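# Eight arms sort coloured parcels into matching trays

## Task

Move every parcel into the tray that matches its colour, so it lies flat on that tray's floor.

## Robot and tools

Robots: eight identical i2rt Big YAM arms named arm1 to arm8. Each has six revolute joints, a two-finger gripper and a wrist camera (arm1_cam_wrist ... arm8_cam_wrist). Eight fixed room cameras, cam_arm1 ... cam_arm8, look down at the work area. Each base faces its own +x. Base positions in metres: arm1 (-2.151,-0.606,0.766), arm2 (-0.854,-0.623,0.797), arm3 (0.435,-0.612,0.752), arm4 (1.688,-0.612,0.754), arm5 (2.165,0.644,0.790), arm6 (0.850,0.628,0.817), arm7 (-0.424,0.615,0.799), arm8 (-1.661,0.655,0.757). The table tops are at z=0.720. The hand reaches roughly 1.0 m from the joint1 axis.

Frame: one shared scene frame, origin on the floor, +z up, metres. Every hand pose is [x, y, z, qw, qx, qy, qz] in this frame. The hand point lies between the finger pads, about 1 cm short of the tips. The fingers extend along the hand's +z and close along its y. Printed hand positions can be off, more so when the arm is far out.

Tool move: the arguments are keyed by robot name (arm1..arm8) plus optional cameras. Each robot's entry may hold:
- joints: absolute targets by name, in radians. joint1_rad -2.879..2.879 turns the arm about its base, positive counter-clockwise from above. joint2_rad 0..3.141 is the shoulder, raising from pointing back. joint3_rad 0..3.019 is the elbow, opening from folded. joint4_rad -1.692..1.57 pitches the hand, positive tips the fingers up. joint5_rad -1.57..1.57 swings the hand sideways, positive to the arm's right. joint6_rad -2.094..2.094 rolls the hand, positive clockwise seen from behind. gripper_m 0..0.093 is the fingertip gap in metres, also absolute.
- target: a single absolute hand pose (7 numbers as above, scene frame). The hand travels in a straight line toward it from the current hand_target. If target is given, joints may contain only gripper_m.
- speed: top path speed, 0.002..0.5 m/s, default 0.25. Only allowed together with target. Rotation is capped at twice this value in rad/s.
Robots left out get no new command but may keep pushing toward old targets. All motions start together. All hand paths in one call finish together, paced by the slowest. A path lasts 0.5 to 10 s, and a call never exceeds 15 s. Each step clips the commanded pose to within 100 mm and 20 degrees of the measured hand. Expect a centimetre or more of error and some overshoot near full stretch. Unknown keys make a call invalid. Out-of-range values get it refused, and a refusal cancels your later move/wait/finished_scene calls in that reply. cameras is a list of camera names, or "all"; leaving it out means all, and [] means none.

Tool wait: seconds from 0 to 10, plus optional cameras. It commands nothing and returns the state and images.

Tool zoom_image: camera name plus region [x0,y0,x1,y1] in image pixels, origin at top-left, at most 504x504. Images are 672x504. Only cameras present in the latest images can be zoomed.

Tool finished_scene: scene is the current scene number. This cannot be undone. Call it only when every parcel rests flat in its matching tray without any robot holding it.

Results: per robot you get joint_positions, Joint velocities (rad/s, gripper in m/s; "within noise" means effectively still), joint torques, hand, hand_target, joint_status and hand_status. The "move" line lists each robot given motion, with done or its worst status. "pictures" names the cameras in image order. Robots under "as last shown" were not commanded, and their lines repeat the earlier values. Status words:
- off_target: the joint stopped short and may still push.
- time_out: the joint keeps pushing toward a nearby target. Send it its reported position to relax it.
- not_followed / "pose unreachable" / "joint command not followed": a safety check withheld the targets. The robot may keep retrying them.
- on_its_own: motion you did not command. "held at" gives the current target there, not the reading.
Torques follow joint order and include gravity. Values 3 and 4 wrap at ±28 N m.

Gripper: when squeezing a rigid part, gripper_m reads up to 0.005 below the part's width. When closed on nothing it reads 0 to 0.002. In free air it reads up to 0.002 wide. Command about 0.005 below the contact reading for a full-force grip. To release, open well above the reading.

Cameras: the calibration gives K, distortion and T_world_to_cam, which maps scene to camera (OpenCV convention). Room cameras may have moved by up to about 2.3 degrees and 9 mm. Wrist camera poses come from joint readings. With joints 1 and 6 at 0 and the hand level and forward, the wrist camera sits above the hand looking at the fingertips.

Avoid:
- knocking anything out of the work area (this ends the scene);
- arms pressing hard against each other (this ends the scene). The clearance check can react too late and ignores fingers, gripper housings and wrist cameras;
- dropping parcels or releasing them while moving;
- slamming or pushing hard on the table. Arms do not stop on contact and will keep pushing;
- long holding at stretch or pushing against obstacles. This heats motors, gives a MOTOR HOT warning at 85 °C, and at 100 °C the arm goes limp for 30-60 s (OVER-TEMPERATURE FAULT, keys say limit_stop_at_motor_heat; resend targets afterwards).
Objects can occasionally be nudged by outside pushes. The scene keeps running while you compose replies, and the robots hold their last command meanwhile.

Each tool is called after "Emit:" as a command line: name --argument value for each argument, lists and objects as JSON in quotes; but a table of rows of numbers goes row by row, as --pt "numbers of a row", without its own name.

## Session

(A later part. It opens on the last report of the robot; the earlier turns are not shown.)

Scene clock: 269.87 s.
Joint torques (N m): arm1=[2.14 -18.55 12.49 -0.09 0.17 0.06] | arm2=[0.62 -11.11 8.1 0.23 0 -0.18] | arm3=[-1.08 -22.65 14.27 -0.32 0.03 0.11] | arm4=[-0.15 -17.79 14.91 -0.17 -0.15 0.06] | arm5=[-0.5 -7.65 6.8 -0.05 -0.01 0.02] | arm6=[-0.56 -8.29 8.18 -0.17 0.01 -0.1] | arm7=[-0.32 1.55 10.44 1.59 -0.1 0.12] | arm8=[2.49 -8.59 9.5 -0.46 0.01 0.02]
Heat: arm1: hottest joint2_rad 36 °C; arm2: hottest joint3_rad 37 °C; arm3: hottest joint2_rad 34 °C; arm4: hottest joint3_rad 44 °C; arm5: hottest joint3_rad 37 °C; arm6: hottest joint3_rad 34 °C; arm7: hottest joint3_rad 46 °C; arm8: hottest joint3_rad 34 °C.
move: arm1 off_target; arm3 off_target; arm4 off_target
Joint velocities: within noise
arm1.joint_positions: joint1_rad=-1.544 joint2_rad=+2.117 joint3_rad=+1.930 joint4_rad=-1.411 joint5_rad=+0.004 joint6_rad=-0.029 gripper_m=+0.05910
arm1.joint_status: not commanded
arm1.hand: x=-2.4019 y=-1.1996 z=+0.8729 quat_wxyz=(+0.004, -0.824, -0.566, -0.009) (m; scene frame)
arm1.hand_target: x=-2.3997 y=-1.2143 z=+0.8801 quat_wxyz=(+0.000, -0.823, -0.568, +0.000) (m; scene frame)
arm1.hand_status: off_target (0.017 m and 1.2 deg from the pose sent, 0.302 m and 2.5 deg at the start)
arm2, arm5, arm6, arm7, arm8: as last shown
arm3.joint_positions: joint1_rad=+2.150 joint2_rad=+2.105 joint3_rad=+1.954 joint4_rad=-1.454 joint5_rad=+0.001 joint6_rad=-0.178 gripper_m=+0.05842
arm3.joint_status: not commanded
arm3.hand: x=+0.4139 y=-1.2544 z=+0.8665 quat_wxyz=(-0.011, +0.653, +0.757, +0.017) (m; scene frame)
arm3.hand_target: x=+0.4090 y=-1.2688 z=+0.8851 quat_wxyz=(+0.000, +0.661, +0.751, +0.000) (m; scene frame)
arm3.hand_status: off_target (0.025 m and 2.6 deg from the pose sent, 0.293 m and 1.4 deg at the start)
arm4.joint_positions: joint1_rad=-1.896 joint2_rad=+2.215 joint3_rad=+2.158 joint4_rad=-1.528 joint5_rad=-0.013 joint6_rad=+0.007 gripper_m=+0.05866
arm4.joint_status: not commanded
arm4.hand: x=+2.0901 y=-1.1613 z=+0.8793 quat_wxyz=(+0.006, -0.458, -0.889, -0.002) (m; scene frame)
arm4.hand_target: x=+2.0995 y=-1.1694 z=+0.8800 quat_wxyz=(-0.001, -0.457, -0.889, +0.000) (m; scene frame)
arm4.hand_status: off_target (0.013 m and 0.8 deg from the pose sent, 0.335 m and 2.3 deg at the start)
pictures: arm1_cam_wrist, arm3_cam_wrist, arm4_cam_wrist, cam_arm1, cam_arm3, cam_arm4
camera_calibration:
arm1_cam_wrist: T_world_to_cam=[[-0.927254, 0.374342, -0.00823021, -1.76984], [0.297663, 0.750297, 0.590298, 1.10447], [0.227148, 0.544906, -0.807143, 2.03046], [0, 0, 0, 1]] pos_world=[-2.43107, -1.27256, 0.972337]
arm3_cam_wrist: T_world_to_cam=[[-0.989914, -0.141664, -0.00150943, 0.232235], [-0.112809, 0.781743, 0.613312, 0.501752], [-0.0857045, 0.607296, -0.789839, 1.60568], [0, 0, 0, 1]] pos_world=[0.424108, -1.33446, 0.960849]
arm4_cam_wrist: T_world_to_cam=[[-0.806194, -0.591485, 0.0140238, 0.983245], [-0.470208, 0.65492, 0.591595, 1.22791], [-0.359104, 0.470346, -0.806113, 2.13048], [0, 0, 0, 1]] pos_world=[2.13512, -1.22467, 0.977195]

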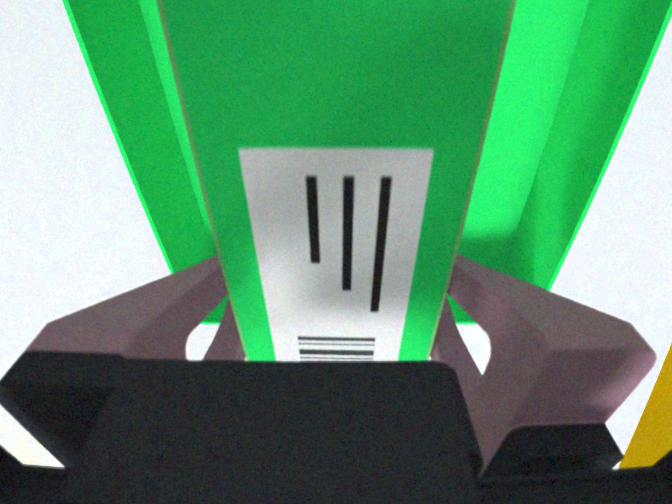

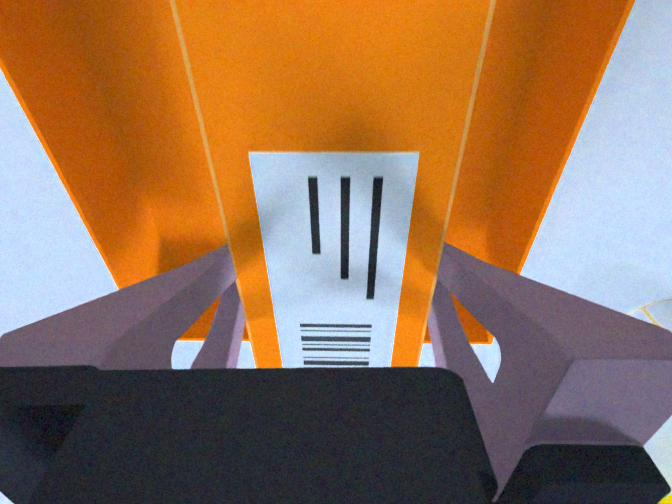

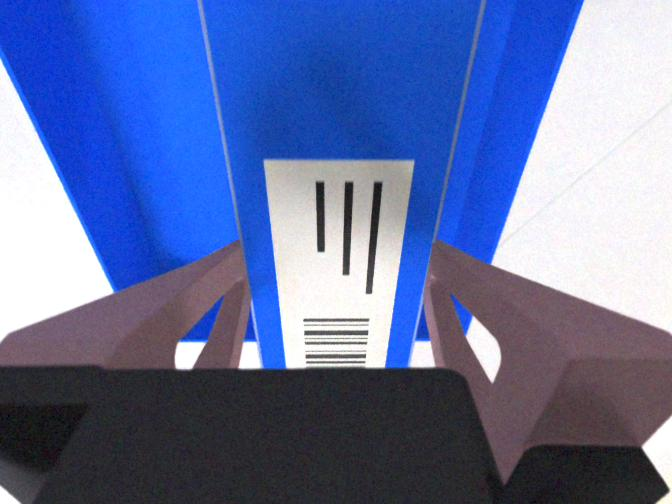

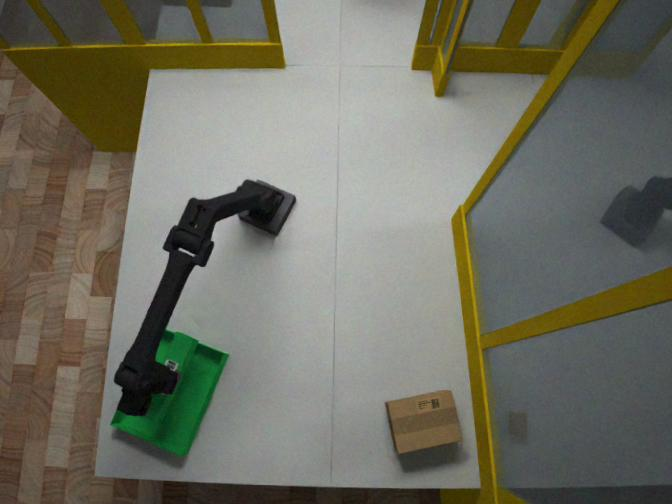

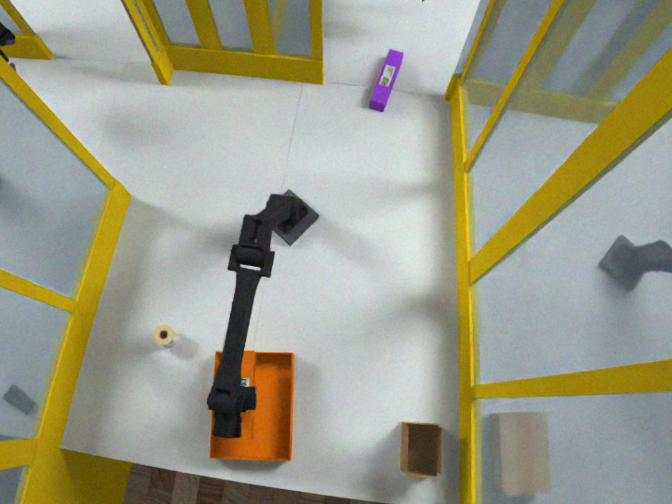

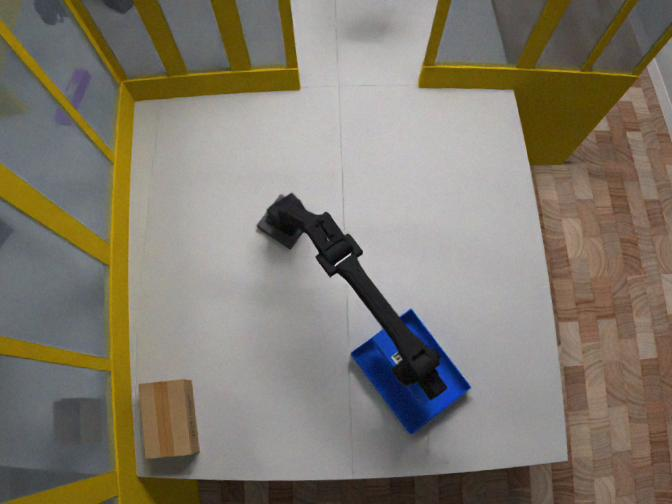

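Emit:
move --arm1 '{"target":[-2.426,-1.214,0.87,0,0.8231,0.5678,0],"speed":0.2}' --arm3 '{"target":[0.427,-1.262,0.875,0,0.6607,0.7506,0],"speed":0.2}' --arm4 '{"target":[2.114,-1.152,0.87,0,0.4571,0.8894,0],"speed":0.2}' --cameras '[]'

Emit:
move --arm1 '{"target":[-2.425,-1.211,0.776,0,0.8231,0.5678,0],"speed":0.12}' --arm3 '{"target":[0.427,-1.258,0.787,0,0.6607,0.7506,0],"speed":0.12}' --arm4 '{"target":[2.113,-1.150,0.779,0,0.4571,0.8894,0],"speed":0.12}' --cameras '["cam_arm1","cam_arm3","cam_arm4","arm1_cam_wrist","arm3_cam_wrist","arm4_cam_wrist"]'

Scene clock: 292.70 s.
Joint torques (N m): arm1=[0.67 -18.67 12.49 -0.06 0.14 -0.08] | arm2=[0.62 -11.11 8.1 0.23 0 -0.18] | arm3=[0.62 -24.23 9.24 0.57 0.03 0.14] | arm4=[0.21 -18.9 10.41 0.72 -0.13 0.12] | arm5=[-0.21 -7.88 6.91 0.01 -0.04 0.02] | arm6=[-0.56 -8.29 8.18 -0.14 0.02 -0.1] | arm7=[-0.26 1.55 10.43 1.61 -0.09 0.11] | arm8=[2.37 -8.35 9.54 -0.5 0 0.02]
Heat: arm1: hottest joint3_rad 41 °C; arm2: hottest joint3_rad 37 °C; arm3: hottest joint3_rad 35 °C; arm4: hottest joint3_rad 51 °C; arm5: hottest joint3_rad 37 °C; arm6: hottest joint3_rad 34 °C; arm7: hottest joint3_rad 46 °C; arm8: hottest joint3_rad 34 °C.
move: arm1 off_target; arm3 off_target; arm4 off_target
Joint velocities: within noise
arm1.joint_positions: joint1_rad=-1.558 joint2_rad=+2.149 joint3_rad=+1.960 joint4_rad=-1.411 joint5_rad=+0.005 joint6_rad=-0.050 gripper_m=+0.05910
arm1.joint_status: not commanded
arm1.hand: x=-2.4138 y=-1.2039 z=+0.8639 quat_wxyz=(+0.005, -0.822, -0.569, -0.010) (m; scene frame)
arm1.hand_target: x=-2.4257 y=-1.2134 z=+0.8700 quat_wxyz=(+0.000, -0.823, -0.568, +0.001) (m; scene frame)
arm1.hand_status: off_target (0.017 m and 1.2 deg from the pose sent, 0.028 m and 1.2 deg at the start)
arm2, arm6, arm7: as last shown
arm3.joint_positions: joint1_rad=+2.157 joint2_rad=+2.105 joint3_rad=+1.954 joint4_rad=-1.443 joint5_rad=+0.001 joint6_rad=-0.153 gripper_m=+0.05842
arm3.joint_status: not commanded
arm3.hand: x=+0.4185 y=-1.2575 z=+0.8664 quat_wxyz=(-0.008, +0.660, +0.751, +0.012) (m; scene frame)
arm3.hand_target: x=+0.4271 y=-1.2618 z=+0.8750 quat_wxyz=(+0.000, +0.661, +0.751, +0.000) (m; scene frame)
arm3.hand_status: off_target (0.013 m and 1.7 deg from the pose sent, 0.017 m and 2.6 deg at the start)
arm4.joint_positions: joint1_rad=-1.869 joint2_rad=+2.215 joint3_rad=+2.158 joint4_rad=-1.513 joint5_rad=-0.013 joint6_rad=+0.032 gripper_m=+0.05866
arm4.joint_status: not commanded
arm4.hand: x=+2.1071 y=-1.1530 z=+0.8787 quat_wxyz=(+0.000, -0.457, -0.890, +0.001) (m; scene frame)
arm4.hand_target: x=+2.1139 y=-1.1518 z=+0.8699 quat_wxyz=(+0.000, -0.457, -0.889, +0.000) (m; scene frame)
arm4.hand_status: off_target (0.011 m and 0.1 deg from the pose sent, 0.027 m and 0.8 deg at the start)
arm5.joint_positions: joint1_rad=+1.571 joint2_rad=+1.355 joint3_rad=+1.178 joint4_rad=-1.377 joint5_rad=+0.000 joint6_rad=-0.002 gripper_m=+0.08988
arm5.joint_status: not commanded
arm5.hand: x=+2.0635 y=+0.2690 z=+0.9897 quat_wxyz=(+0.004, +0.793, +0.610, -0.003) (m; scene frame)
arm5.hand_target: x=+2.0650 y=+0.2700 z=+0.9901 quat_wxyz=(+0.000, +0.794, +0.607, +0.000) (m; scene frame)
arm5.hand_status: not commanded
arm8.joint_positions: joint1_rad=+0.330 joint2_rad=+1.301 joint3_rad=+1.219 joint4_rad=-1.468 joint5_rad=-0.002 joint6_rad=+0.006 gripper_m=+0.08993
arm8.joint_status: not commanded
arm8.hand: x=-1.7625 y=+0.2975 z=+0.9944 quat_wxyz=(-0.008, -0.799, -0.601, +0.008) (m; scene frame)
arm8.hand_target: x=-1.7601 y=+0.3001 z=+0.9901 quat_wxyz=(+0.000, -0.799, -0.601, +0.000) (m; scene frame)
arm8.hand_status: not commanded
pictures: none
No camera images: "cameras" was empty.

Scene clock: 294.13 s.
Joint torques (N m): arm1=[0.67 -19.96 7.99 0.7 0.14 -0.08] | arm2=[0.62 -11.11 8.12 0.23 0 -0.18] | arm3=[0.62 -23.47 8.96 0.57 0.02 0.12] | arm4=[0.56 -18.32 9.92 0.76 -0.13 0.12] | arm5=[-0.91 -7.24 7.01 0.08 -0.03 0.05] | arm6=[-0.5 -8.29 8.2 -0.14 0.02 -0.1] | arm7=[-0.21 1.73 10.41 1.62 -0.09 0.13] | arm8=[2.37 -8.53 9.48 -0.54 -0.01 0.02]
Heat: arm1: hottest joint3_rad 41 °C; arm2: hottest joint3_rad 37 °C; arm3: hottest joint3_rad 35 °C; arm4: hottest joint3_rad 51 °C; arm5: hottest joint3_rad 37 °C; arm6: hottest joint3_rad 34 °C; arm7: hottest joint3_rad 46 °C; arm8: hottest joint3_rad 34 °C.
move: arm1 off_target; arm3 done; arm4 off_target
Joint velocities: within noise
arm1.joint_positions: joint1_rad=-1.558 joint2_rad=+2.222 joint3_rad=+1.874 joint4_rad=-1.227 joint5_rad=+0.005 joint6_rad=-0.051 gripper_m=+0.05910
arm1.joint_status: not commanded
arm1.hand: x=-2.4174 y=-1.2135 z=+0.7856 quat_wxyz=(-0.002, -0.822, -0.569, +0.001) (m; scene frame)
arm1.hand_target: x=-2.4247 y=-1.2108 z=+0.7760 quat_wxyz=(+0.000, -0.823, -0.568, +0.000) (m; scene frame)
arm1.hand_status: off_target (0.013 m and 0.3 deg from the pose sent, 0.089 m and 1.2 deg at the start)
arm2.joint_positions: joint1_rad=-1.405 joint2_rad=+1.354 joint3_rad=+1.163 joint4_rad=-1.359 joint5_rad=+0.001 joint6_rad=+0.012 gripper_m=+0.08993
arm2.joint_status: not commanded
arm2.hand: x=-0.6697 y=-0.2831 z=+0.9943 quat_wxyz=(-0.009, +0.507, -0.862, -0.005) (m; scene frame)
arm2.hand_target: x=-0.6726 y=-0.2843 z=+0.9903 quat_wxyz=(+0.000, +0.515, -0.857, +0.000) (m; scene frame)
arm2.hand_status: not commanded
arm3.joint_positions: joint1_rad=+2.157 joint2_rad=+2.141 joint3_rad=+1.801 joint4_rad=-1.240 joint5_rad=+0.001 joint6_rad=-0.153 gripper_m=+0.05842
arm3.joint_status: not commanded
arm3.hand: x=+0.4191 y=-1.2532 z=+0.7873 quat_wxyz=(-0.003, +0.660, +0.751, +0.007) (m; scene frame)
arm3.hand_target: x=+0.4271 y=-1.2579 z=+0.7871 quat_wxyz=(+0.000, +0.661, +0.751, +0.000) (m; scene frame)
arm3.hand_status: done (0.009 m and 0.9 deg from the pose sent, 0.080 m and 1.7 deg at the start)
arm4.joint_positions: joint1_rad=-1.869 joint2_rad=+2.250 joint3_rad=+1.997 joint4_rad=-1.306 joint5_rad=-0.013 joint6_rad=+0.035 gripper_m=+0.05866
arm4.joint_status: not commanded
arm4.hand: x=+2.1063 y=-1.1541 z=+0.7951 quat_wxyz=(-0.005, -0.458, -0.889, +0.004) (m; scene frame)
arm4.hand_target: x=+2.1127 y=-1.1497 z=+0.7791 quat_wxyz=(+0.000, -0.457, -0.889, +0.000) (m; scene frame)
arm4.hand_status: off_target (0.018 m and 0.7 deg from the pose sent, 0.100 m and 0.1 deg at the start)
arm5, arm7, arm8: as last shown
arm6.joint_positions: joint1_rad=-1.150 joint2_rad=+1.378 joint3_rad=+1.108 joint4_rad=-1.307 joint5_rad=+0.000 joint6_rad=-0.007 gripper_m=+0.08989
arm6.joint_status: not commanded
arm6.hand: x=+0.7751 y=+0.2533 z=+0.9846 quat_wxyz=(+0.002, -0.771, -0.637, -0.002) (m; scene frame)
arm6.hand_target: x=+0.7760 y=+0.2550 z=+0.9899 quat_wxyz=(+0.000, -0.771, -0.637, +0.000) (m; scene frame)
arm6.hand_status: not commanded
pictures: arm1_cam_wrist, arm3_cam_wrist, arm4_cam_wrist, cam_arm1, cam_arm3, cam_arm4
camera_calibration:
arm1_cam_wrist: T_world_to_cam=[[-0.930381, 0.366531, -0.00681914, -1.79789], [0.297176, 0.764964, 0.571417, 1.20248], [0.214659, 0.529609, -0.820632, 1.93295], [0, 0, 0, 1]] pos_world=[-2.445, -1.28458, 0.886858]
arm3_cam_wrist: T_world_to_cam=[[-0.992262, -0.124119, 0.00320686, 0.25662], [-0.0980237, 0.798972, 0.593325, 0.581048], [-0.0762053, 0.58842, -0.804956, 1.52709], [0, 0, 0, 1]] pos_world=[0.427964, -1.33096, 0.88367]
arm4_cam_wrist: T_world_to_cam=[[-0.806176, -0.591523, 0.0134889, 1.00208], [-0.479512, 0.666534, 0.570789, 1.33016], [-0.346626, 0.453688, -0.820986, 2.03133], [0, 0, 0, 1]] pos_world=[2.14979, -1.21544, 0.894933]

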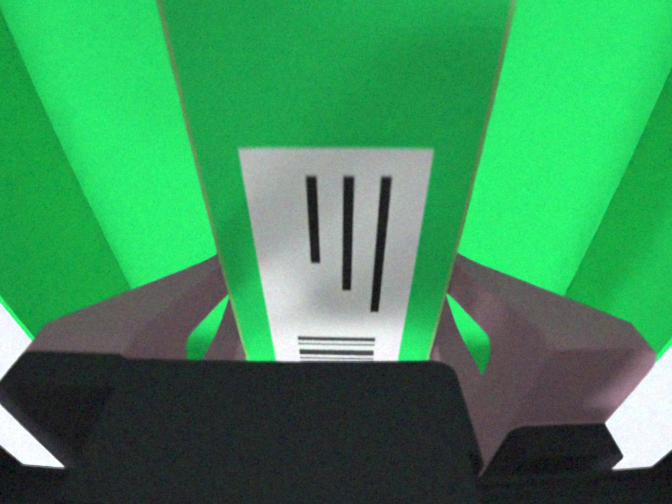

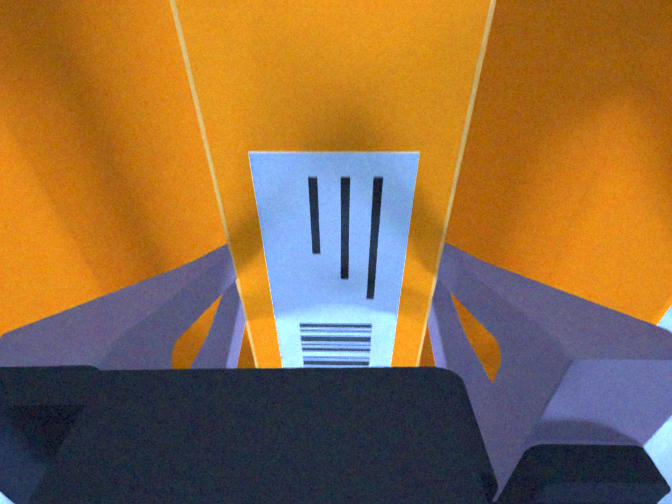

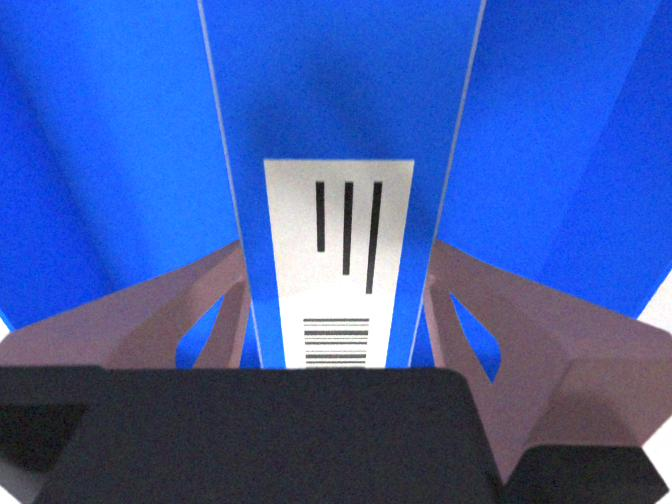

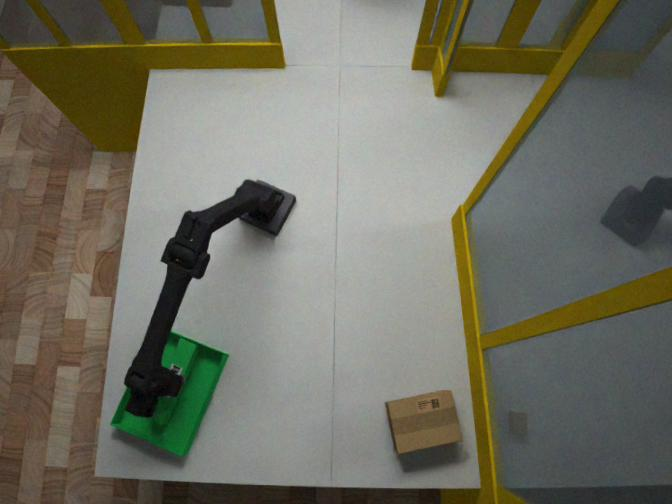

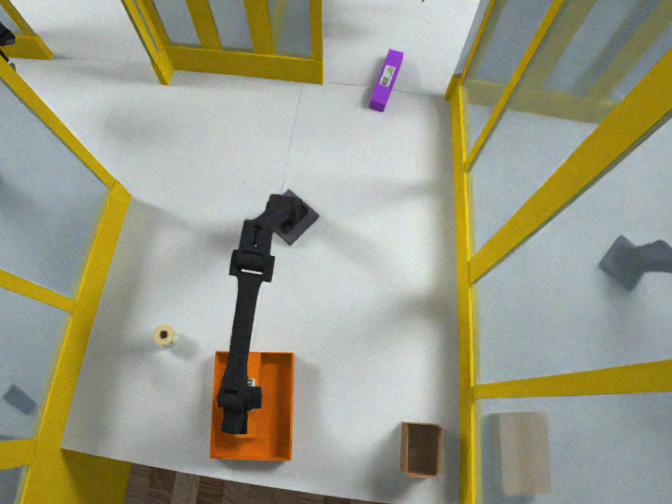

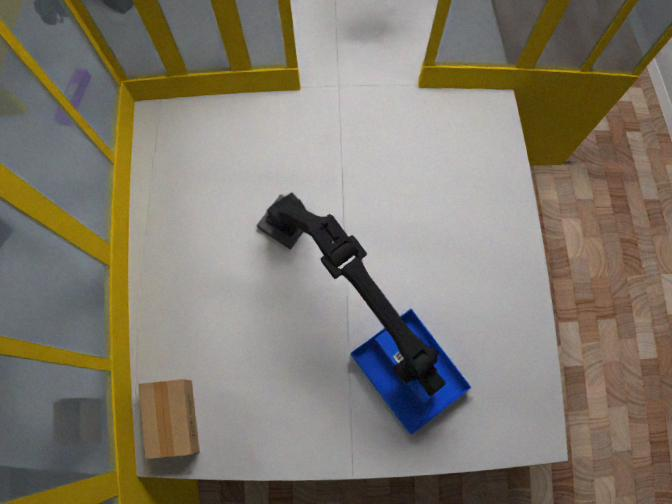

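Emit:
move --arm1 '{"target":[-2.425,-1.211,0.761,0,0.8231,0.5678,0],"speed":0.05}' --arm3 '{"target":[0.427,-1.258,0.772,0,0.6607,0.7506,0],"speed":0.05}' --arm4 '{"target":[2.113,-1.149,0.763,0,0.4571,0.8894,0],"speed":0.05}' --cameras '[]'

Emit:
move --arm1 '{"target":[-2.425,-1.211,0.752,0,0.8231,0.5678,0],"speed":0.04}' --arm3 '{"target":[0.427,-1.258,0.764,0,0.6607,0.7506,0],"speed":0.04}' --arm4 '{"target":[2.113,-1.149,0.755,0,0.4571,0.8894,0],"speed":0.04}' --cameras '[]'

Scene clock: 304.03 s.
Joint torques (N m): arm1=[0.79 -19.02 7.47 0.76 0.12 -0.08] | arm2=[0.62 -11.11 8.1 0.23 0 -0.18] | arm3=[0.62 -22.36 8.76 0.55 0.02 0.11] | arm4=[0.62 -17.79 9.42 0.79 -0.12 0.12] | arm5=[-0.5 -7.53 6.87 -0.01 -0.08 0.06] | arm6=[-0.56 -8.29 8.17 -0.14 0.01 -0.1] | arm7=[-0.26 1.55 10.47 1.59 -0.09 0.12] | arm8=[2.26 -8.41 9.48 -0.53 0.01 0.01]
Heat: arm1: hottest joint3_rad 40 °C; arm2: hottest joint3_rad 37 °C; arm3: hottest joint2_rad 36 °C; arm4: hottest joint3_rad 50 °C; arm5: hottest joint3_rad 37 °C; arm6: hottest joint3_rad 34 °C; arm7: hottest joint3_rad 46 °C; arm8: hottest joint3_rad 34 °C.
move: arm1 off_target; arm3 done; arm4 off_target
Joint velocities: within noise
arm1.joint_positions: joint1_rad=-1.558 joint2_rad=+2.228 joint3_rad=+1.865 joint4_rad=-1.198 joint5_rad=+0.005 joint6_rad=-0.052 gripper_m=+0.05910
arm1.joint_status: not commanded
arm1.hand: x=-2.4187 y=-1.2166 z=+0.7790 quat_wxyz=(-0.006, -0.822, -0.569, +0.007) (m; scene frame)
arm1.hand_target: x=-2.4245 y=-1.2106 z=+0.7611 quat_wxyz=(+0.000, -0.823, -0.568, +0.000) (m; scene frame)
arm1.hand_status: off_target (0.020 m and 1.1 deg from the pose sent, 0.026 m and 0.3 deg at the start)
arm2, arm5, arm6, arm7, arm8: as last shown
arm3.joint_positions: joint1_rad=+2.157 joint2_rad=+2.149 joint3_rad=+1.787 joint4_rad=-1.210 joint5_rad=+0.001 joint6_rad=-0.153 gripper_m=+0.05842
arm3.joint_status: not commanded
arm3.hand: x=+0.4191 y=-1.2543 z=+0.7774 quat_wxyz=(-0.001, +0.660, +0.751, +0.004) (m; scene frame)
arm3.hand_target: x=+0.4271 y=-1.2578 z=+0.7720 quat_wxyz=(+0.000, +0.661, +0.751, +0.000) (m; scene frame)
arm3.hand_status: done (0.010 m and 0.5 deg from the pose sent, 0.018 m and 0.9 deg at the start)
arm4.joint_positions: joint1_rad=-1.869 joint2_rad=+2.255 joint3_rad=+1.980 joint4_rad=-1.272 joint5_rad=-0.013 joint6_rad=+0.036 gripper_m=+0.05866
arm4.joint_status: not commanded
arm4.hand: x=+2.1074 y=-1.1557 z=+0.7858 quat_wxyz=(-0.011, -0.458, -0.889, +0.006) (m; scene frame)
arm4.hand_target: x=+2.1125 y=-1.1485 z=+0.7633 quat_wxyz=(+0.000, -0.457, -0.889, +0.000) (m; scene frame)
arm4.hand_status: off_target (0.024 m and 1.4 deg from the pose sent, 0.033 m and 0.7 deg at the start)
pictures: none
No camera images: "cameras" was empty.

Scene clock: 305.00 s.
Joint torques (N m): arm1=[0.21 -18.9 7.34 0.95 0.16 -0.08] | arm2=[0.67 -11.11 8.1 0.23 0 -0.18] | arm3=[0.56 -21.83 8.44 0.83 0.03 0.13] | arm4=[0.67 -17.55 9.21 0.91 -0.12 0.12] | arm5=[-0.62 -7.82 6.89 -0.08 -0.08 0.05] | arm6=[-0.5 -8.29 8.18 -0.13 0.01 -0.09] | arm7=[-0.32 1.61 10.44 1.58 -0.1 0.11] | arm8=[2.14 -8.41 9.52 -0.51 0 0.02]
Heat: arm1: hottest joint3_rad 40 °C; arm2: hottest joint3_rad 37 °C; arm3: hottest joint2_rad 36 °C; arm4: hottest joint3_rad 50 °C; arm5: hottest joint3_rad 37 °C; arm6: hottest joint3_rad 34 °C; arm7: hottest joint3_rad 46 °C; arm8: hottest joint3_rad 34 °C.
move: arm1 off_target; arm3 off_target; arm4 off_target
Joint velocities: within noise
arm1.joint_positions: joint1_rad=-1.558 joint2_rad=+2.234 joint3_rad=+1.859 joint4_rad=-1.183 joint5_rad=+0.005 joint6_rad=-0.052 gripper_m=+0.05910
arm1.joint_status: not commanded
arm1.hand: x=-2.4188 y=-1.2171 z=+0.7725 quat_wxyz=(-0.006, -0.822, -0.569, +0.008) (m; scene frame)
arm1.hand_target: x=-2.4245 y=-1.2106 z=+0.7524 quat_wxyz=(+0.000, -0.823, -0.568, +0.000) (m; scene frame)
arm1.hand_status: off_target (0.022 m and 1.2 deg from the pose sent, 0.028 m and 1.1 deg at the start)
arm2, arm5, arm6, arm8: as last shown
arm3.joint_positions: joint1_rad=+2.157 joint2_rad=+2.150 joint3_rad=+1.782 joint4_rad=-1.199 joint5_rad=+0.001 joint6_rad=-0.153 gripper_m=+0.05842
arm3.joint_status: not commanded
arm3.hand: x=+0.4191 y=-1.2551 z=+0.7748 quat_wxyz=(+0.001, +0.660, +0.751, +0.002) (m; scene frame)
arm3.hand_target: x=+0.4271 y=-1.2577 z=+0.7642 quat_wxyz=(+0.000, +0.661, +0.751, +0.000) (m; scene frame)
arm3.hand_status: off_target (0.014 m and 0.3 deg from the pose sent, 0.016 m and 0.5 deg at the start)
arm4.joint_positions: joint1_rad=-1.869 joint2_rad=+2.258 joint3_rad=+1.974 joint4_rad=-1.259 joint5_rad=-0.013 joint6_rad=+0.036 gripper_m=+0.05866
arm4.joint_status: not commanded
arm4.hand: x=+2.1076 y=-1.1562 z=+0.7812 quat_wxyz=(-0.012, -0.459, -0.889, +0.007) (m; scene frame)
arm4.hand_target: x=+2.1124 y=-1.1484 z=+0.7556 quat_wxyz=(+0.000, -0.457, -0.889, +0.000) (m; scene frame)
arm4.hand_status: off_target (0.028 m and 1.6 deg from the pose sent, 0.032 m and 1.4 deg at the start)
arm7.joint_positions: joint1_rad=-0.316 joint2_rad=+0.535 joint3_rad=+1.368 joint4_rad=-1.177 joint5_rad=-0.073 joint6_rad=-0.126 gripper_m=+0.09396
arm7.joint_status: not commanded
arm7.hand: x=-0.2873 y=+0.4416 z=+1.3804 quat_wxyz=(-0.508, -0.311, -0.757, +0.270) (m; scene frame)
arm7.hand_target: x=-0.2897 y=+0.4449 z=+1.3917 quat_wxyz=(-0.517, -0.307, -0.750, +0.275) (m; scene frame)
arm7.hand_status: not commanded
pictures: none
No camera images: "cameras" was empty.

Emit:
move --arm1 '{"joints":{"gripper_m":0.09}}' --arm3 '{"joints":{"gripper_m":0.09}}' --arm4 '{"joints":{"gripper_m":0.09}}' --cameras '[]'

Emit:
move --arm1 '{"target":[-2.295,-0.955,0.99,0,0.8231,0.5678,0],"speed":0.3}' --arm3 '{"target":[0.42,-0.98,0.99,0,0.6607,0.7506,0],"speed":0.3}' --arm4 '{"target":[1.92,-0.90,0.99,0,0.4571,0.8894,0],"speed":0.3}' --arm6 '{"joints":{"joint1_rad":-0.4}}' --cameras '["cam_arm1","cam_arm3","cam_arm4"]'

Emit:
move --arm3 '{"joints":{"joint1_rad":-1.40,"joint6_rad":-0.25}}' --cameras '[]'

Emit:
move --arm3 '{"target":[0.728,0.010,0.895,0,-0.6368,0.7710,0],"speed":0.35}' --cameras '["arm3_cam_wrist"]'

Scene clock: 317.70 s.
Joint torques (N m): arm1=[0.56 -19.14 7.34 0.81 0.15 -0.07] | arm2=[0.62 -11.11 8.1 0.24 0 -0.18] | arm3=[0.62 -22.01 8.43 0.65 0.02 0.12] | arm4=[0.67 -17.55 9.22 0.81 -0.12 0.11] | arm5=[-0.62 -7.82 6.94 -0.06 -0.03 0.03] | arm6=[-0.5 -8.29 8.2 -0.16 0.02 -0.1] | arm7=[-0.26 1.55 10.43 1.58 -0.1 0.11] | arm8=[2.2 -8.29 9.54 -0.47 0.01 0.01]
Heat: arm1: hottest joint3_rad 38 °C; arm2: hottest joint3_rad 37 °C; arm3: hottest joint2_rad 37 °C; arm4: hottest joint3_rad 49 °C; arm5: hottest joint3_rad 37 °C; arm6: hottest joint3_rad 34 °C; arm7: hottest joint3_rad 46 °C; arm8: hottest joint3_rad 34 °C.
move: arm1 done; arm3 done; arm4 done
Joint velocities: within noise
arm1.joint_positions: joint1_rad=-1.558 joint2_rad=+2.234 joint3_rad=+1.859 joint4_rad=-1.181 joint5_rad=+0.005 joint6_rad=-0.052 gripper_m=+0.08981
arm1.joint_status: all done
arm1.hand: x=-2.4190 y=-1.2176 z=+0.7723 quat_wxyz=(-0.007, -0.822, -0.569, +0.009) (m; scene frame)
arm1.hand_target: x=-2.4245 y=-1.2106 z=+0.7524 quat_wxyz=(+0.000, -0.823, -0.568, +0.000) (m; scene frame)
arm1.hand_status: not commanded
arm2, arm5, arm6, arm7, arm8: as last shown
arm3.joint_positions: joint1_rad=+2.157 joint2_rad=+2.151 joint3_rad=+1.782 joint4_rad=-1.194 joint5_rad=+0.002 joint6_rad=-0.153 gripper_m=+0.08988
arm3.joint_status: all done
arm3.hand: x=+0.4190 y=-1.2562 z=+0.7741 quat_wxyz=(+0.002, +0.660, +0.751, +0.000) (m; scene frame)
arm3.hand_target: x=+0.4271 y=-1.2577 z=+0.7642 quat_wxyz=(+0.000, +0.661, +0.751, +0.000) (m; scene frame)
arm3.hand_status: not commanded
arm4.joint_positions: joint1_rad=-1.869 joint2_rad=+2.258 joint3_rad=+1.974 joint4_rad=-1.257 joint5_rad=-0.013 joint6_rad=+0.036 gripper_m=+0.08983
arm4.joint_status: all done
arm4.hand: x=+2.1080 y=-1.1567 z=+0.7812 quat_wxyz=(-0.013, -0.459, -0.889, +0.007) (m; scene frame)
arm4.hand_target: x=+2.1124 y=-1.1484 z=+0.7556 quat_wxyz=(+0.000, -0.457, -0.889, +0.000) (m; scene frame)
arm4.hand_status: not commanded
pictures: none
No camera images: "cameras" was empty.

Scene clock: 319.87 s.
Joint torques (N m): arm1=[2.78 -7.82 7.86 -0.09 0.18 0.05] | arm2=[0.62 -11.11 8.1 0.23 0 -0.18] | arm3=[-1.38 -11.28 9.42 -0.32 0.01 -0.13] | arm4=[0.56 -7.36 9.61 -0.16 -0.12 0.09] | arm5=[-0.62 -7.41 6.9 0.06 -0.05 0.04] | arm6=[0.03 -8.23 8.17 -0.14 0.07 -0.09] | arm7=[-0.32 1.44 10.45 1.65 -0.1 0.12] | arm8=[2.49 -8.18 9.47 -0.51 0 0.03]
Heat: arm1: hottest joint3_rad 37 °C; arm2: hottest joint3_rad 37 °C; arm3: hottest joint2_rad 37 °C; arm4: hottest joint3_rad 48 °C; arm5: hottest joint3_rad 37 °C; arm6: hottest joint3_rad 34 °C; arm7: hottest joint3_rad 46 °C; arm8: hottest joint3_rad 34 °C.
move: arm1 done; arm3 done; arm4 done; arm6 done
Joint velocities: within noise
arm1.joint_positions: joint1_rad=-1.542 joint2_rad=+1.332 joint3_rad=+1.227 joint4_rad=-1.442 joint5_rad=+0.005 joint6_rad=-0.028 gripper_m=+0.08989
arm1.joint_status: not commanded
arm1.hand: x=-2.3012 y=-0.9575 z=+0.9980 quat_wxyz=(-0.010, -0.824, -0.566, +0.013) (m; scene frame)
arm1.hand_target: x=-2.2951 y=-0.9548 z=+0.9901 quat_wxyz=(+0.000, -0.823, -0.568, +0.000) (m; scene frame)
arm1.hand_status: done (0.010 m and 1.9 deg from the pose sent, 0.363 m and 1.3 deg at the start)
arm2, arm5, arm7, arm8: as last shown
arm3.joint_positions: joint1_rad=+2.157 joint2_rad=+1.299 joint3_rad=+1.223 joint4_rad=-1.482 joint5_rad=+0.002 joint6_rad=-0.153 gripper_m=+0.08997
arm3.joint_status: not commanded
arm3.hand: x=+0.4244 y=-0.9827 z=+0.9880 quat_wxyz=(+0.004, +0.660, +0.751, -0.001) (m; scene frame)
arm3.hand_target: x=+0.4201 y=-0.9801 z=+0.9899 quat_wxyz=(+0.000, +0.661, +0.751, +0.000) (m; scene frame)
arm3.hand_status: done (0.006 m and 0.5 deg from the pose sent, 0.351 m and 0.3 deg at the start)
arm4.joint_positions: joint1_rad=-1.869 joint2_rad=+1.304 joint3_rad=+1.235 joint4_rad=-1.477 joint5_rad=-0.014 joint6_rad=+0.036 gripper_m=+0.08991
arm4.joint_status: not commanded
arm4.hand: x=+1.9198 y=-0.9054 z=+0.9956 quat_wxyz=(-0.011, -0.459, -0.889, +0.006) (m; scene frame)
arm4.hand_target: x=+1.9199 y=-0.9000 z=+0.9900 quat_wxyz=(+0.000, -0.457, -0.889, +0.000) (m; scene frame)
arm4.hand_status: done (0.008 m and 1.5 deg from the pose sent, 0.381 m and 1.7 deg at the start)
arm6.joint_positions: joint1_rad=-0.408 joint2_rad=+1.378 joint3_rad=+1.108 joint4_rad=-1.307 joint5_rad=-0.001 joint6_rad=-0.007 gripper_m=+0.08990
arm6.joint_status: all done
arm6.hand: x=+1.0485 y=+0.3011 z=+0.9845 quat_wxyz=(+0.002, -0.488, -0.873, -0.002) (m; scene frame)
arm6.hand_target: x=+1.0500 y=+0.3042 z=+0.9898 quat_wxyz=(+0.000, -0.484, -0.875, +0.000) (m; scene frame)
arm6.hand_status: not commanded
pictures: cam_arm1, cam_arm3, cam_arm4

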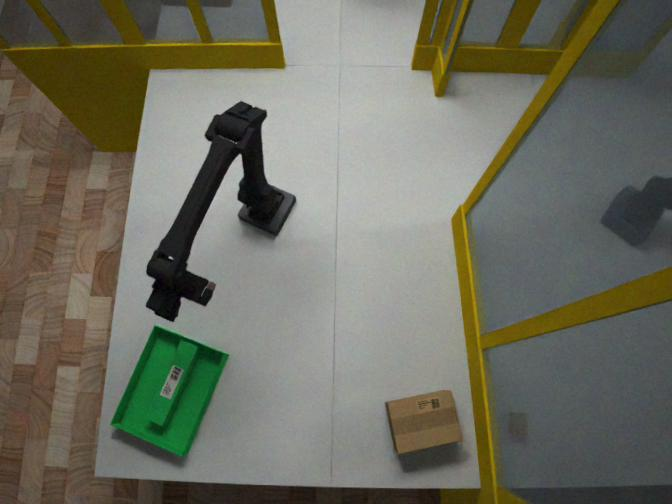

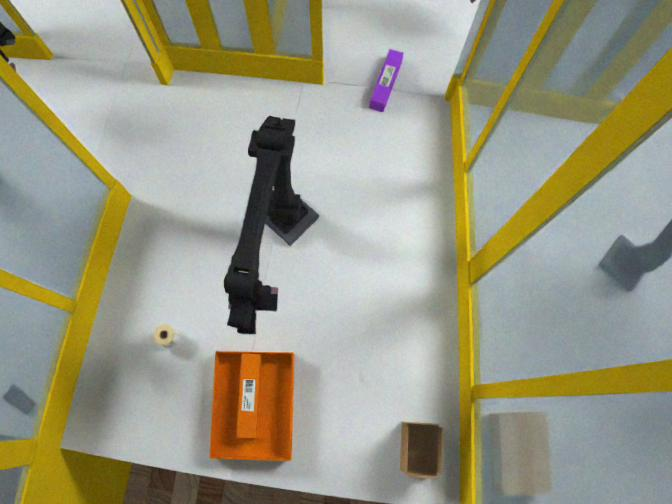

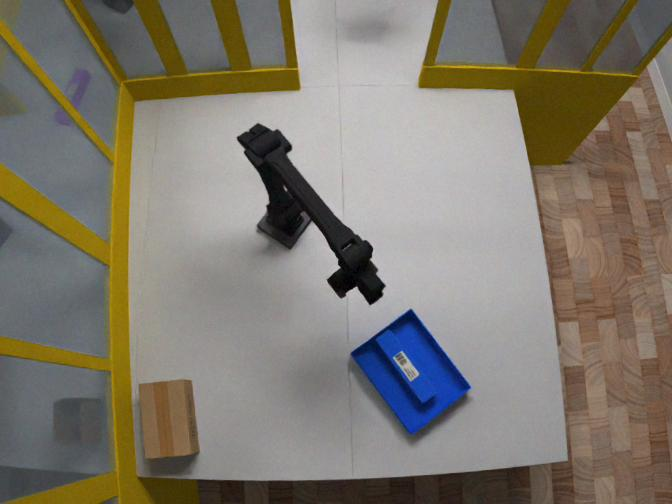

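Scene clock: 323.13 s.
Joint torques (N m): arm1=[2.26 -7.71 8.02 -0.06 0.16 0.07] | arm2=[0.62 -11.11 8.1 0.23 0 -0.18] | arm3=[-0.44 -10.93 9.42 -0.23 -0.15 -0.21] | arm4=[0.56 -7.41 9.62 -0.16 -0.12 0.09] | arm5=[-0.5 -7.59 6.74 -0.06 -0.04 0.07] | arm6=[0.03 -8.29 8.18 -0.17 0.07 -0.09] | arm7=[-0.26 1.61 10.45 1.58 -0.1 0.12] | arm8=[2.14 -8.23 9.46 -0.53 0 0.01]
Heat: arm1: hottest joint3_rad 38 °C; arm2: hottest joint3_rad 37 °C; arm3: hottest joint2_rad 36 °C; arm4: hottest joint3_rad 48 °C; arm5: hottest joint3_rad 37 °C; arm6: hottest joint3_rad 34 °C; arm7: hottest joint3_rad 46 °C; arm8: hottest joint3_rad 34 °C.
move: arm3 done
Joint velocities: within noise
arm1, arm2, arm5, arm6, arm7, arm8: as last shown
arm1.joint_positions: joint1_rad=-1.542 joint2_rad=+1.332 joint3_rad=+1.227 joint4_rad=-1.442 joint5_rad=+0.005 joint6_rad=-0.027 gripper_m=+0.08989
arm1.hand: x=-2.3012 y=-0.9575 z=+0.9980 quat_wxyz=(-0.010, -0.825, -0.566, +0.013) (m; scene frame)
arm3.joint_positions: joint1_rad=-1.402 joint2_rad=+1.299 joint3_rad=+1.223 joint4_rad=-1.482 joint5_rad=+0.006 joint6_rad=-0.234 gripper_m=+0.09001
arm3.joint_status: all done
arm3.hand: x=+0.5934 y=-0.2797 z=+0.9931 quat_wxyz=(-0.011, +0.630, -0.777, +0.000) (m; scene frame)
arm3.hand_target: x=+0.5916 y=-0.2816 z=+0.9950 quat_wxyz=(-0.008, +0.637, -0.771, +0.001) (m; scene frame)
arm3.hand_status: not commanded
arm4.joint_positions: joint1_rad=-1.869 joint2_rad=+1.304 joint3_rad=+1.235 joint4_rad=-1.478 joint5_rad=-0.014 joint6_rad=+0.036 gripper_m=+0.08991
arm4.joint_status: not commanded
arm4.hand: x=+1.9197 y=-0.9053 z=+0.9956 quat_wxyz=(-0.011, -0.459, -0.889, +0.006) (m; scene frame)
arm4.hand_target: x=+1.9199 y=-0.8999 z=+0.9900 quat_wxyz=(+0.000, -0.457, -0.889, +0.000) (m; scene frame)
arm4.hand_status: not commanded
pictures: none
No camera images: "cameras" was empty.

Scene clock: 325.33 s.
Joint torques (N m): arm1=[2.14 -8.18 7.91 -0.13 0.17 0.08] | arm2=[0.62 -11.05 8.1 0.23 0 -0.18] | arm3=[-0.67 -23.65 14.28 -0.43 -0.3 -0.22] | arm4=[0.56 -7.41 9.62 -0.14 -0.12 0.09] | arm5=[-1.08 -7.59 6.87 -0.05 -0.07 0.04] | arm6=[0.03 -8.29 8.18 -0.14 0.06 -0.09] | arm7=[-0.15 1.55 10.43 1.58 -0.1 0.12] | arm8=[2.08 -8.35 9.4 -0.54 0.02 0.01]
Heat: arm1: hottest joint3_rad 38 °C; arm2: hottest joint3_rad 37 °C; arm3: hottest joint2_rad 36 °C; arm4: hottest joint3_rad 47 °C; arm5: hottest joint3_rad 37 °C; arm6: hottest joint3_rad 34 °C; arm7: hottest joint3_rad 46 °C; arm8: hottest joint3_rad 34 °C.
move: arm3 off_target
Joint velocities: within noise
arm1, arm2, arm4, arm5, arm6, arm7, arm8: as last shown
arm3.joint_positions: joint1_rad=-1.402 joint2_rad=+2.216 joint3_rad=+2.157 joint4_rad=-1.552 joint5_rad=+0.002 joint6_rad=-0.234 gripper_m=+0.09001
arm3.joint_status: not commanded
arm3.hand: x=+0.7239 y=-0.0025 z=+0.8810 quat_wxyz=(+0.014, +0.630, -0.776, +0.009) (m; scene frame)
arm3.hand_target: x=+0.7276 y=+0.0092 z=+0.8953 quat_wxyz=(-0.001, +0.637, -0.771, +0.000) (m; scene frame)
arm3.hand_status: off_target (0.019 m and 2.1 deg from the pose sent, 0.334 m and 1.6 deg at the start)
pictures: arm3_cam_wrist
camera_calibration:
arm3_cam_wrist: T_world_to_cam=[[0.977562, -0.210557, 0.00627117, -0.714798], [-0.170833, -0.775016, 0.608413, -0.408416], [-0.123245, -0.595832, -0.793596, 0.910902], [0, 0, 0, 1]] pos_world=[0.741252, 0.0757102, 0.975856]

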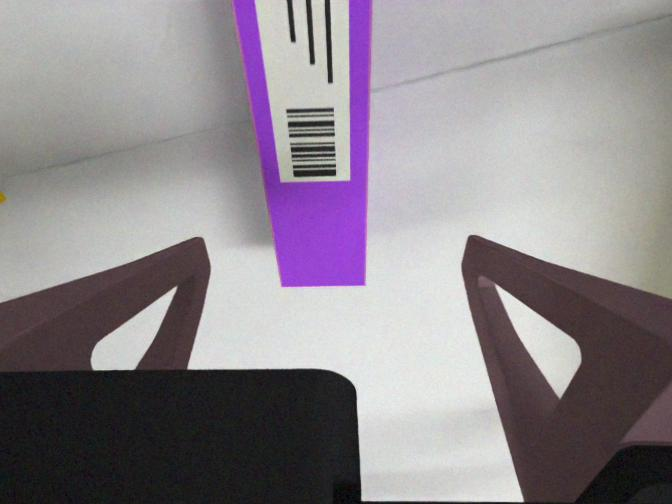

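Emit:
move --arm3 '{"target":[0.720,0.045,0.89,0,0.628,-0.778,0],"speed":0.3}' --cameras '[]'

Emit:
move --arm3 '{"target":[0.718,0.041,0.776,0,0.628,-0.778,0],"speed":0.2}' --cameras '["arm3_cam_wrist"]'

Scene clock: 335.70 s.
Joint torques (N m): arm1=[2.55 -7.88 7.84 -0.08 0.15 0.07] | arm2=[0.62 -11.11 8.1 0.23 0 -0.18] | arm3=[0.26 -24.76 14.32 -0.25 -0.26 0.14] | arm4=[0.56 -7.36 9.62 -0.14 -0.12 0.09] | arm5=[-0.73 -7.59 6.9 -0.1 -0.06 0.02] | arm6=[0.03 -8.23 8.18 -0.16 0.06 -0.1] | arm7=[-0.26 1.49 10.44 1.61 -0.08 0.11] | arm8=[2.37 -8.23 9.43 -0.53 0 0.03]
Heat: arm1: hottest joint3_rad 38 °C; arm2: hottest joint3_rad 37 °C; arm3: hottest joint2_rad 37 °C; arm4: hottest joint3_rad 46 °C; arm5: hottest joint3_rad 37 °C; arm6: hottest joint3_rad 34 °C; arm7: hottest joint3_rad 46 °C; arm8: hottest joint3_rad 34 °C.
move: arm3 off_target
Joint velocities: within noise
arm1, arm2, arm4, arm6, arm7: as last shown
arm3.joint_positions: joint1_rad=-1.381 joint2_rad=+2.337 joint3_rad=+2.361 joint4_rad=-1.634 joint5_rad=+0.001 joint6_rad=-0.214 gripper_m=+0.09001
arm3.joint_status: not commanded
arm3.hand: x=+0.7235 y=+0.0312 z=+0.8769 quat_wxyz=(+0.013, +0.630, -0.776, +0.009) (m; scene frame)
arm3.hand_target: x=+0.7196 y=+0.0441 z=+0.8900 quat_wxyz=(-0.001, +0.628, -0.778, -0.001) (m; scene frame)
arm3.hand_status: off_target (0.019 m and 1.8 deg from the pose sent, 0.049 m and 1.9 deg at the start)
arm5.joint_positions: joint1_rad=+1.571 joint2_rad=+1.355 joint3_rad=+1.178 joint4_rad=-1.377 joint5_rad=+0.000 joint6_rad=-0.002 gripper_m=+0.08988
arm5.joint_status: not commanded
arm5.hand: x=+2.0635 y=+0.2690 z=+0.9897 quat_wxyz=(+0.004, +0.793, +0.610, -0.003) (m; scene frame)
arm5.hand_target: x=+2.0650 y=+0.2700 z=+0.9901 quat_wxyz=(+0.000, +0.794, +0.607, +0.000) (m; scene frame)
arm5.hand_status: not commanded
arm8.joint_positions: joint1_rad=+0.330 joint2_rad=+1.301 joint3_rad=+1.219 joint4_rad=-1.468 joint5_rad=-0.002 joint6_rad=+0.006 gripper_m=+0.08993
arm8.joint_status: not commanded
arm8.hand: x=-1.7625 y=+0.2975 z=+0.9944 quat_wxyz=(-0.008, -0.799, -0.601, +0.008) (m; scene frame)
arm8.hand_target: x=-1.7601 y=+0.3001 z=+0.9901 quat_wxyz=(+0.000, -0.799, -0.601, +0.000) (m; scene frame)
arm8.hand_status: not commanded
pictures: none
No camera images: "cameras" was empty.

Scene clock: 337.00 s.
Joint torques (N m): arm1=[2.43 -8.29 7.94 -0.13 0.15 0.08] | arm2=[0.67 -11.11 8.1 0.23 0 -0.18] | arm3=[0.38 -25.35 9.47 0.55 -0.27 0.12] | arm4=[0.56 -7.41 9.62 -0.14 -0.12 0.08] | arm5=[-0.97 -7.77 6.83 0.01 -0.04 0.04] | arm6=[0.03 -8.23 8.18 -0.14 0.06 -0.09] | arm7=[-0.21 1.55 10.44 1.62 -0.1 0.11] | arm8=[2.2 -8.41 9.47 -0.49 0 0.01]
Heat: arm1: hottest joint3_rad 38 °C; arm2: hottest joint3_rad 37 °C; arm3: hottest joint2_rad 37 °C; arm4: hottest joint3_rad 46 °C; arm5: hottest joint3_rad 37 °C; arm6: hottest joint3_rad 34 °C; arm7: hottest joint3_rad 46 °C; arm8: hottest joint3_rad 34 °C.
move: arm3 off_target
Joint velocities: within noise
arm1, arm4, arm5, arm6, arm7, arm8: as last shown
arm2.joint_positions: joint1_rad=-1.405 joint2_rad=+1.354 joint3_rad=+1.163 joint4_rad=-1.359 joint5_rad=+0.001 joint6_rad=+0.012 gripper_m=+0.08993
arm2.joint_status: not commanded
arm2.hand: x=-0.6697 y=-0.2831 z=+0.9943 quat_wxyz=(-0.009, +0.507, -0.862, -0.005) (m; scene frame)
arm2.hand_target: x=-0.6726 y=-0.2843 z=+0.9903 quat_wxyz=(+0.000, +0.515, -0.857, +0.000) (m; scene frame)
arm2.hand_status: not commanded
arm3.joint_positions: joint1_rad=-1.381 joint2_rad=+2.362 joint3_rad=+2.147 joint4_rad=-1.377 joint5_rad=+0.001 joint6_rad=-0.212 gripper_m=+0.09001
arm3.joint_status: not commanded
arm3.hand: x=+0.7246 y=+0.0330 z=+0.7781 quat_wxyz=(+0.005, +0.630, -0.777, +0.005) (m; scene frame)
arm3.hand_target: x=+0.7180 y=+0.0408 z=+0.7762 quat_wxyz=(+0.000, +0.628, -0.778, +0.000) (m; scene frame)
arm3.hand_status: off_target (0.011 m and 0.8 deg from the pose sent, 0.101 m and 1.8 deg at the start)
pictures: arm3_cam_wrist
camera_calibration:
arm3_cam_wrist: T_world_to_cam=[[0.977265, -0.211789, 0.00994149, -0.710015], [-0.176239, -0.78537, 0.593408, -0.302249], [-0.11787, -0.581669, -0.80484, 0.854877], [0, 0, 0, 1]] pos_world=[0.741369, 0.109504, 0.874455]

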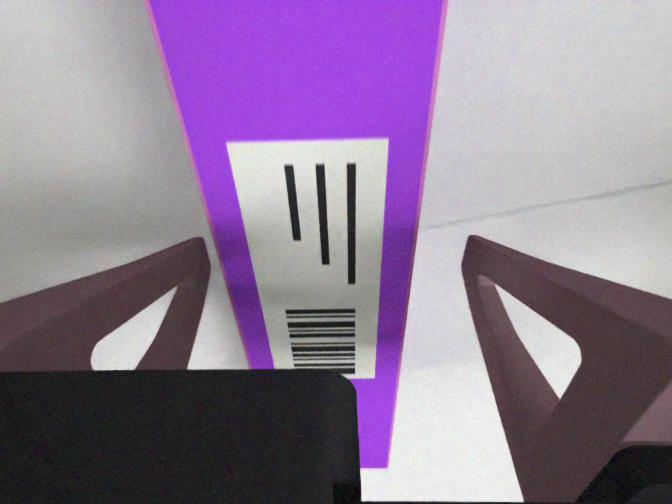

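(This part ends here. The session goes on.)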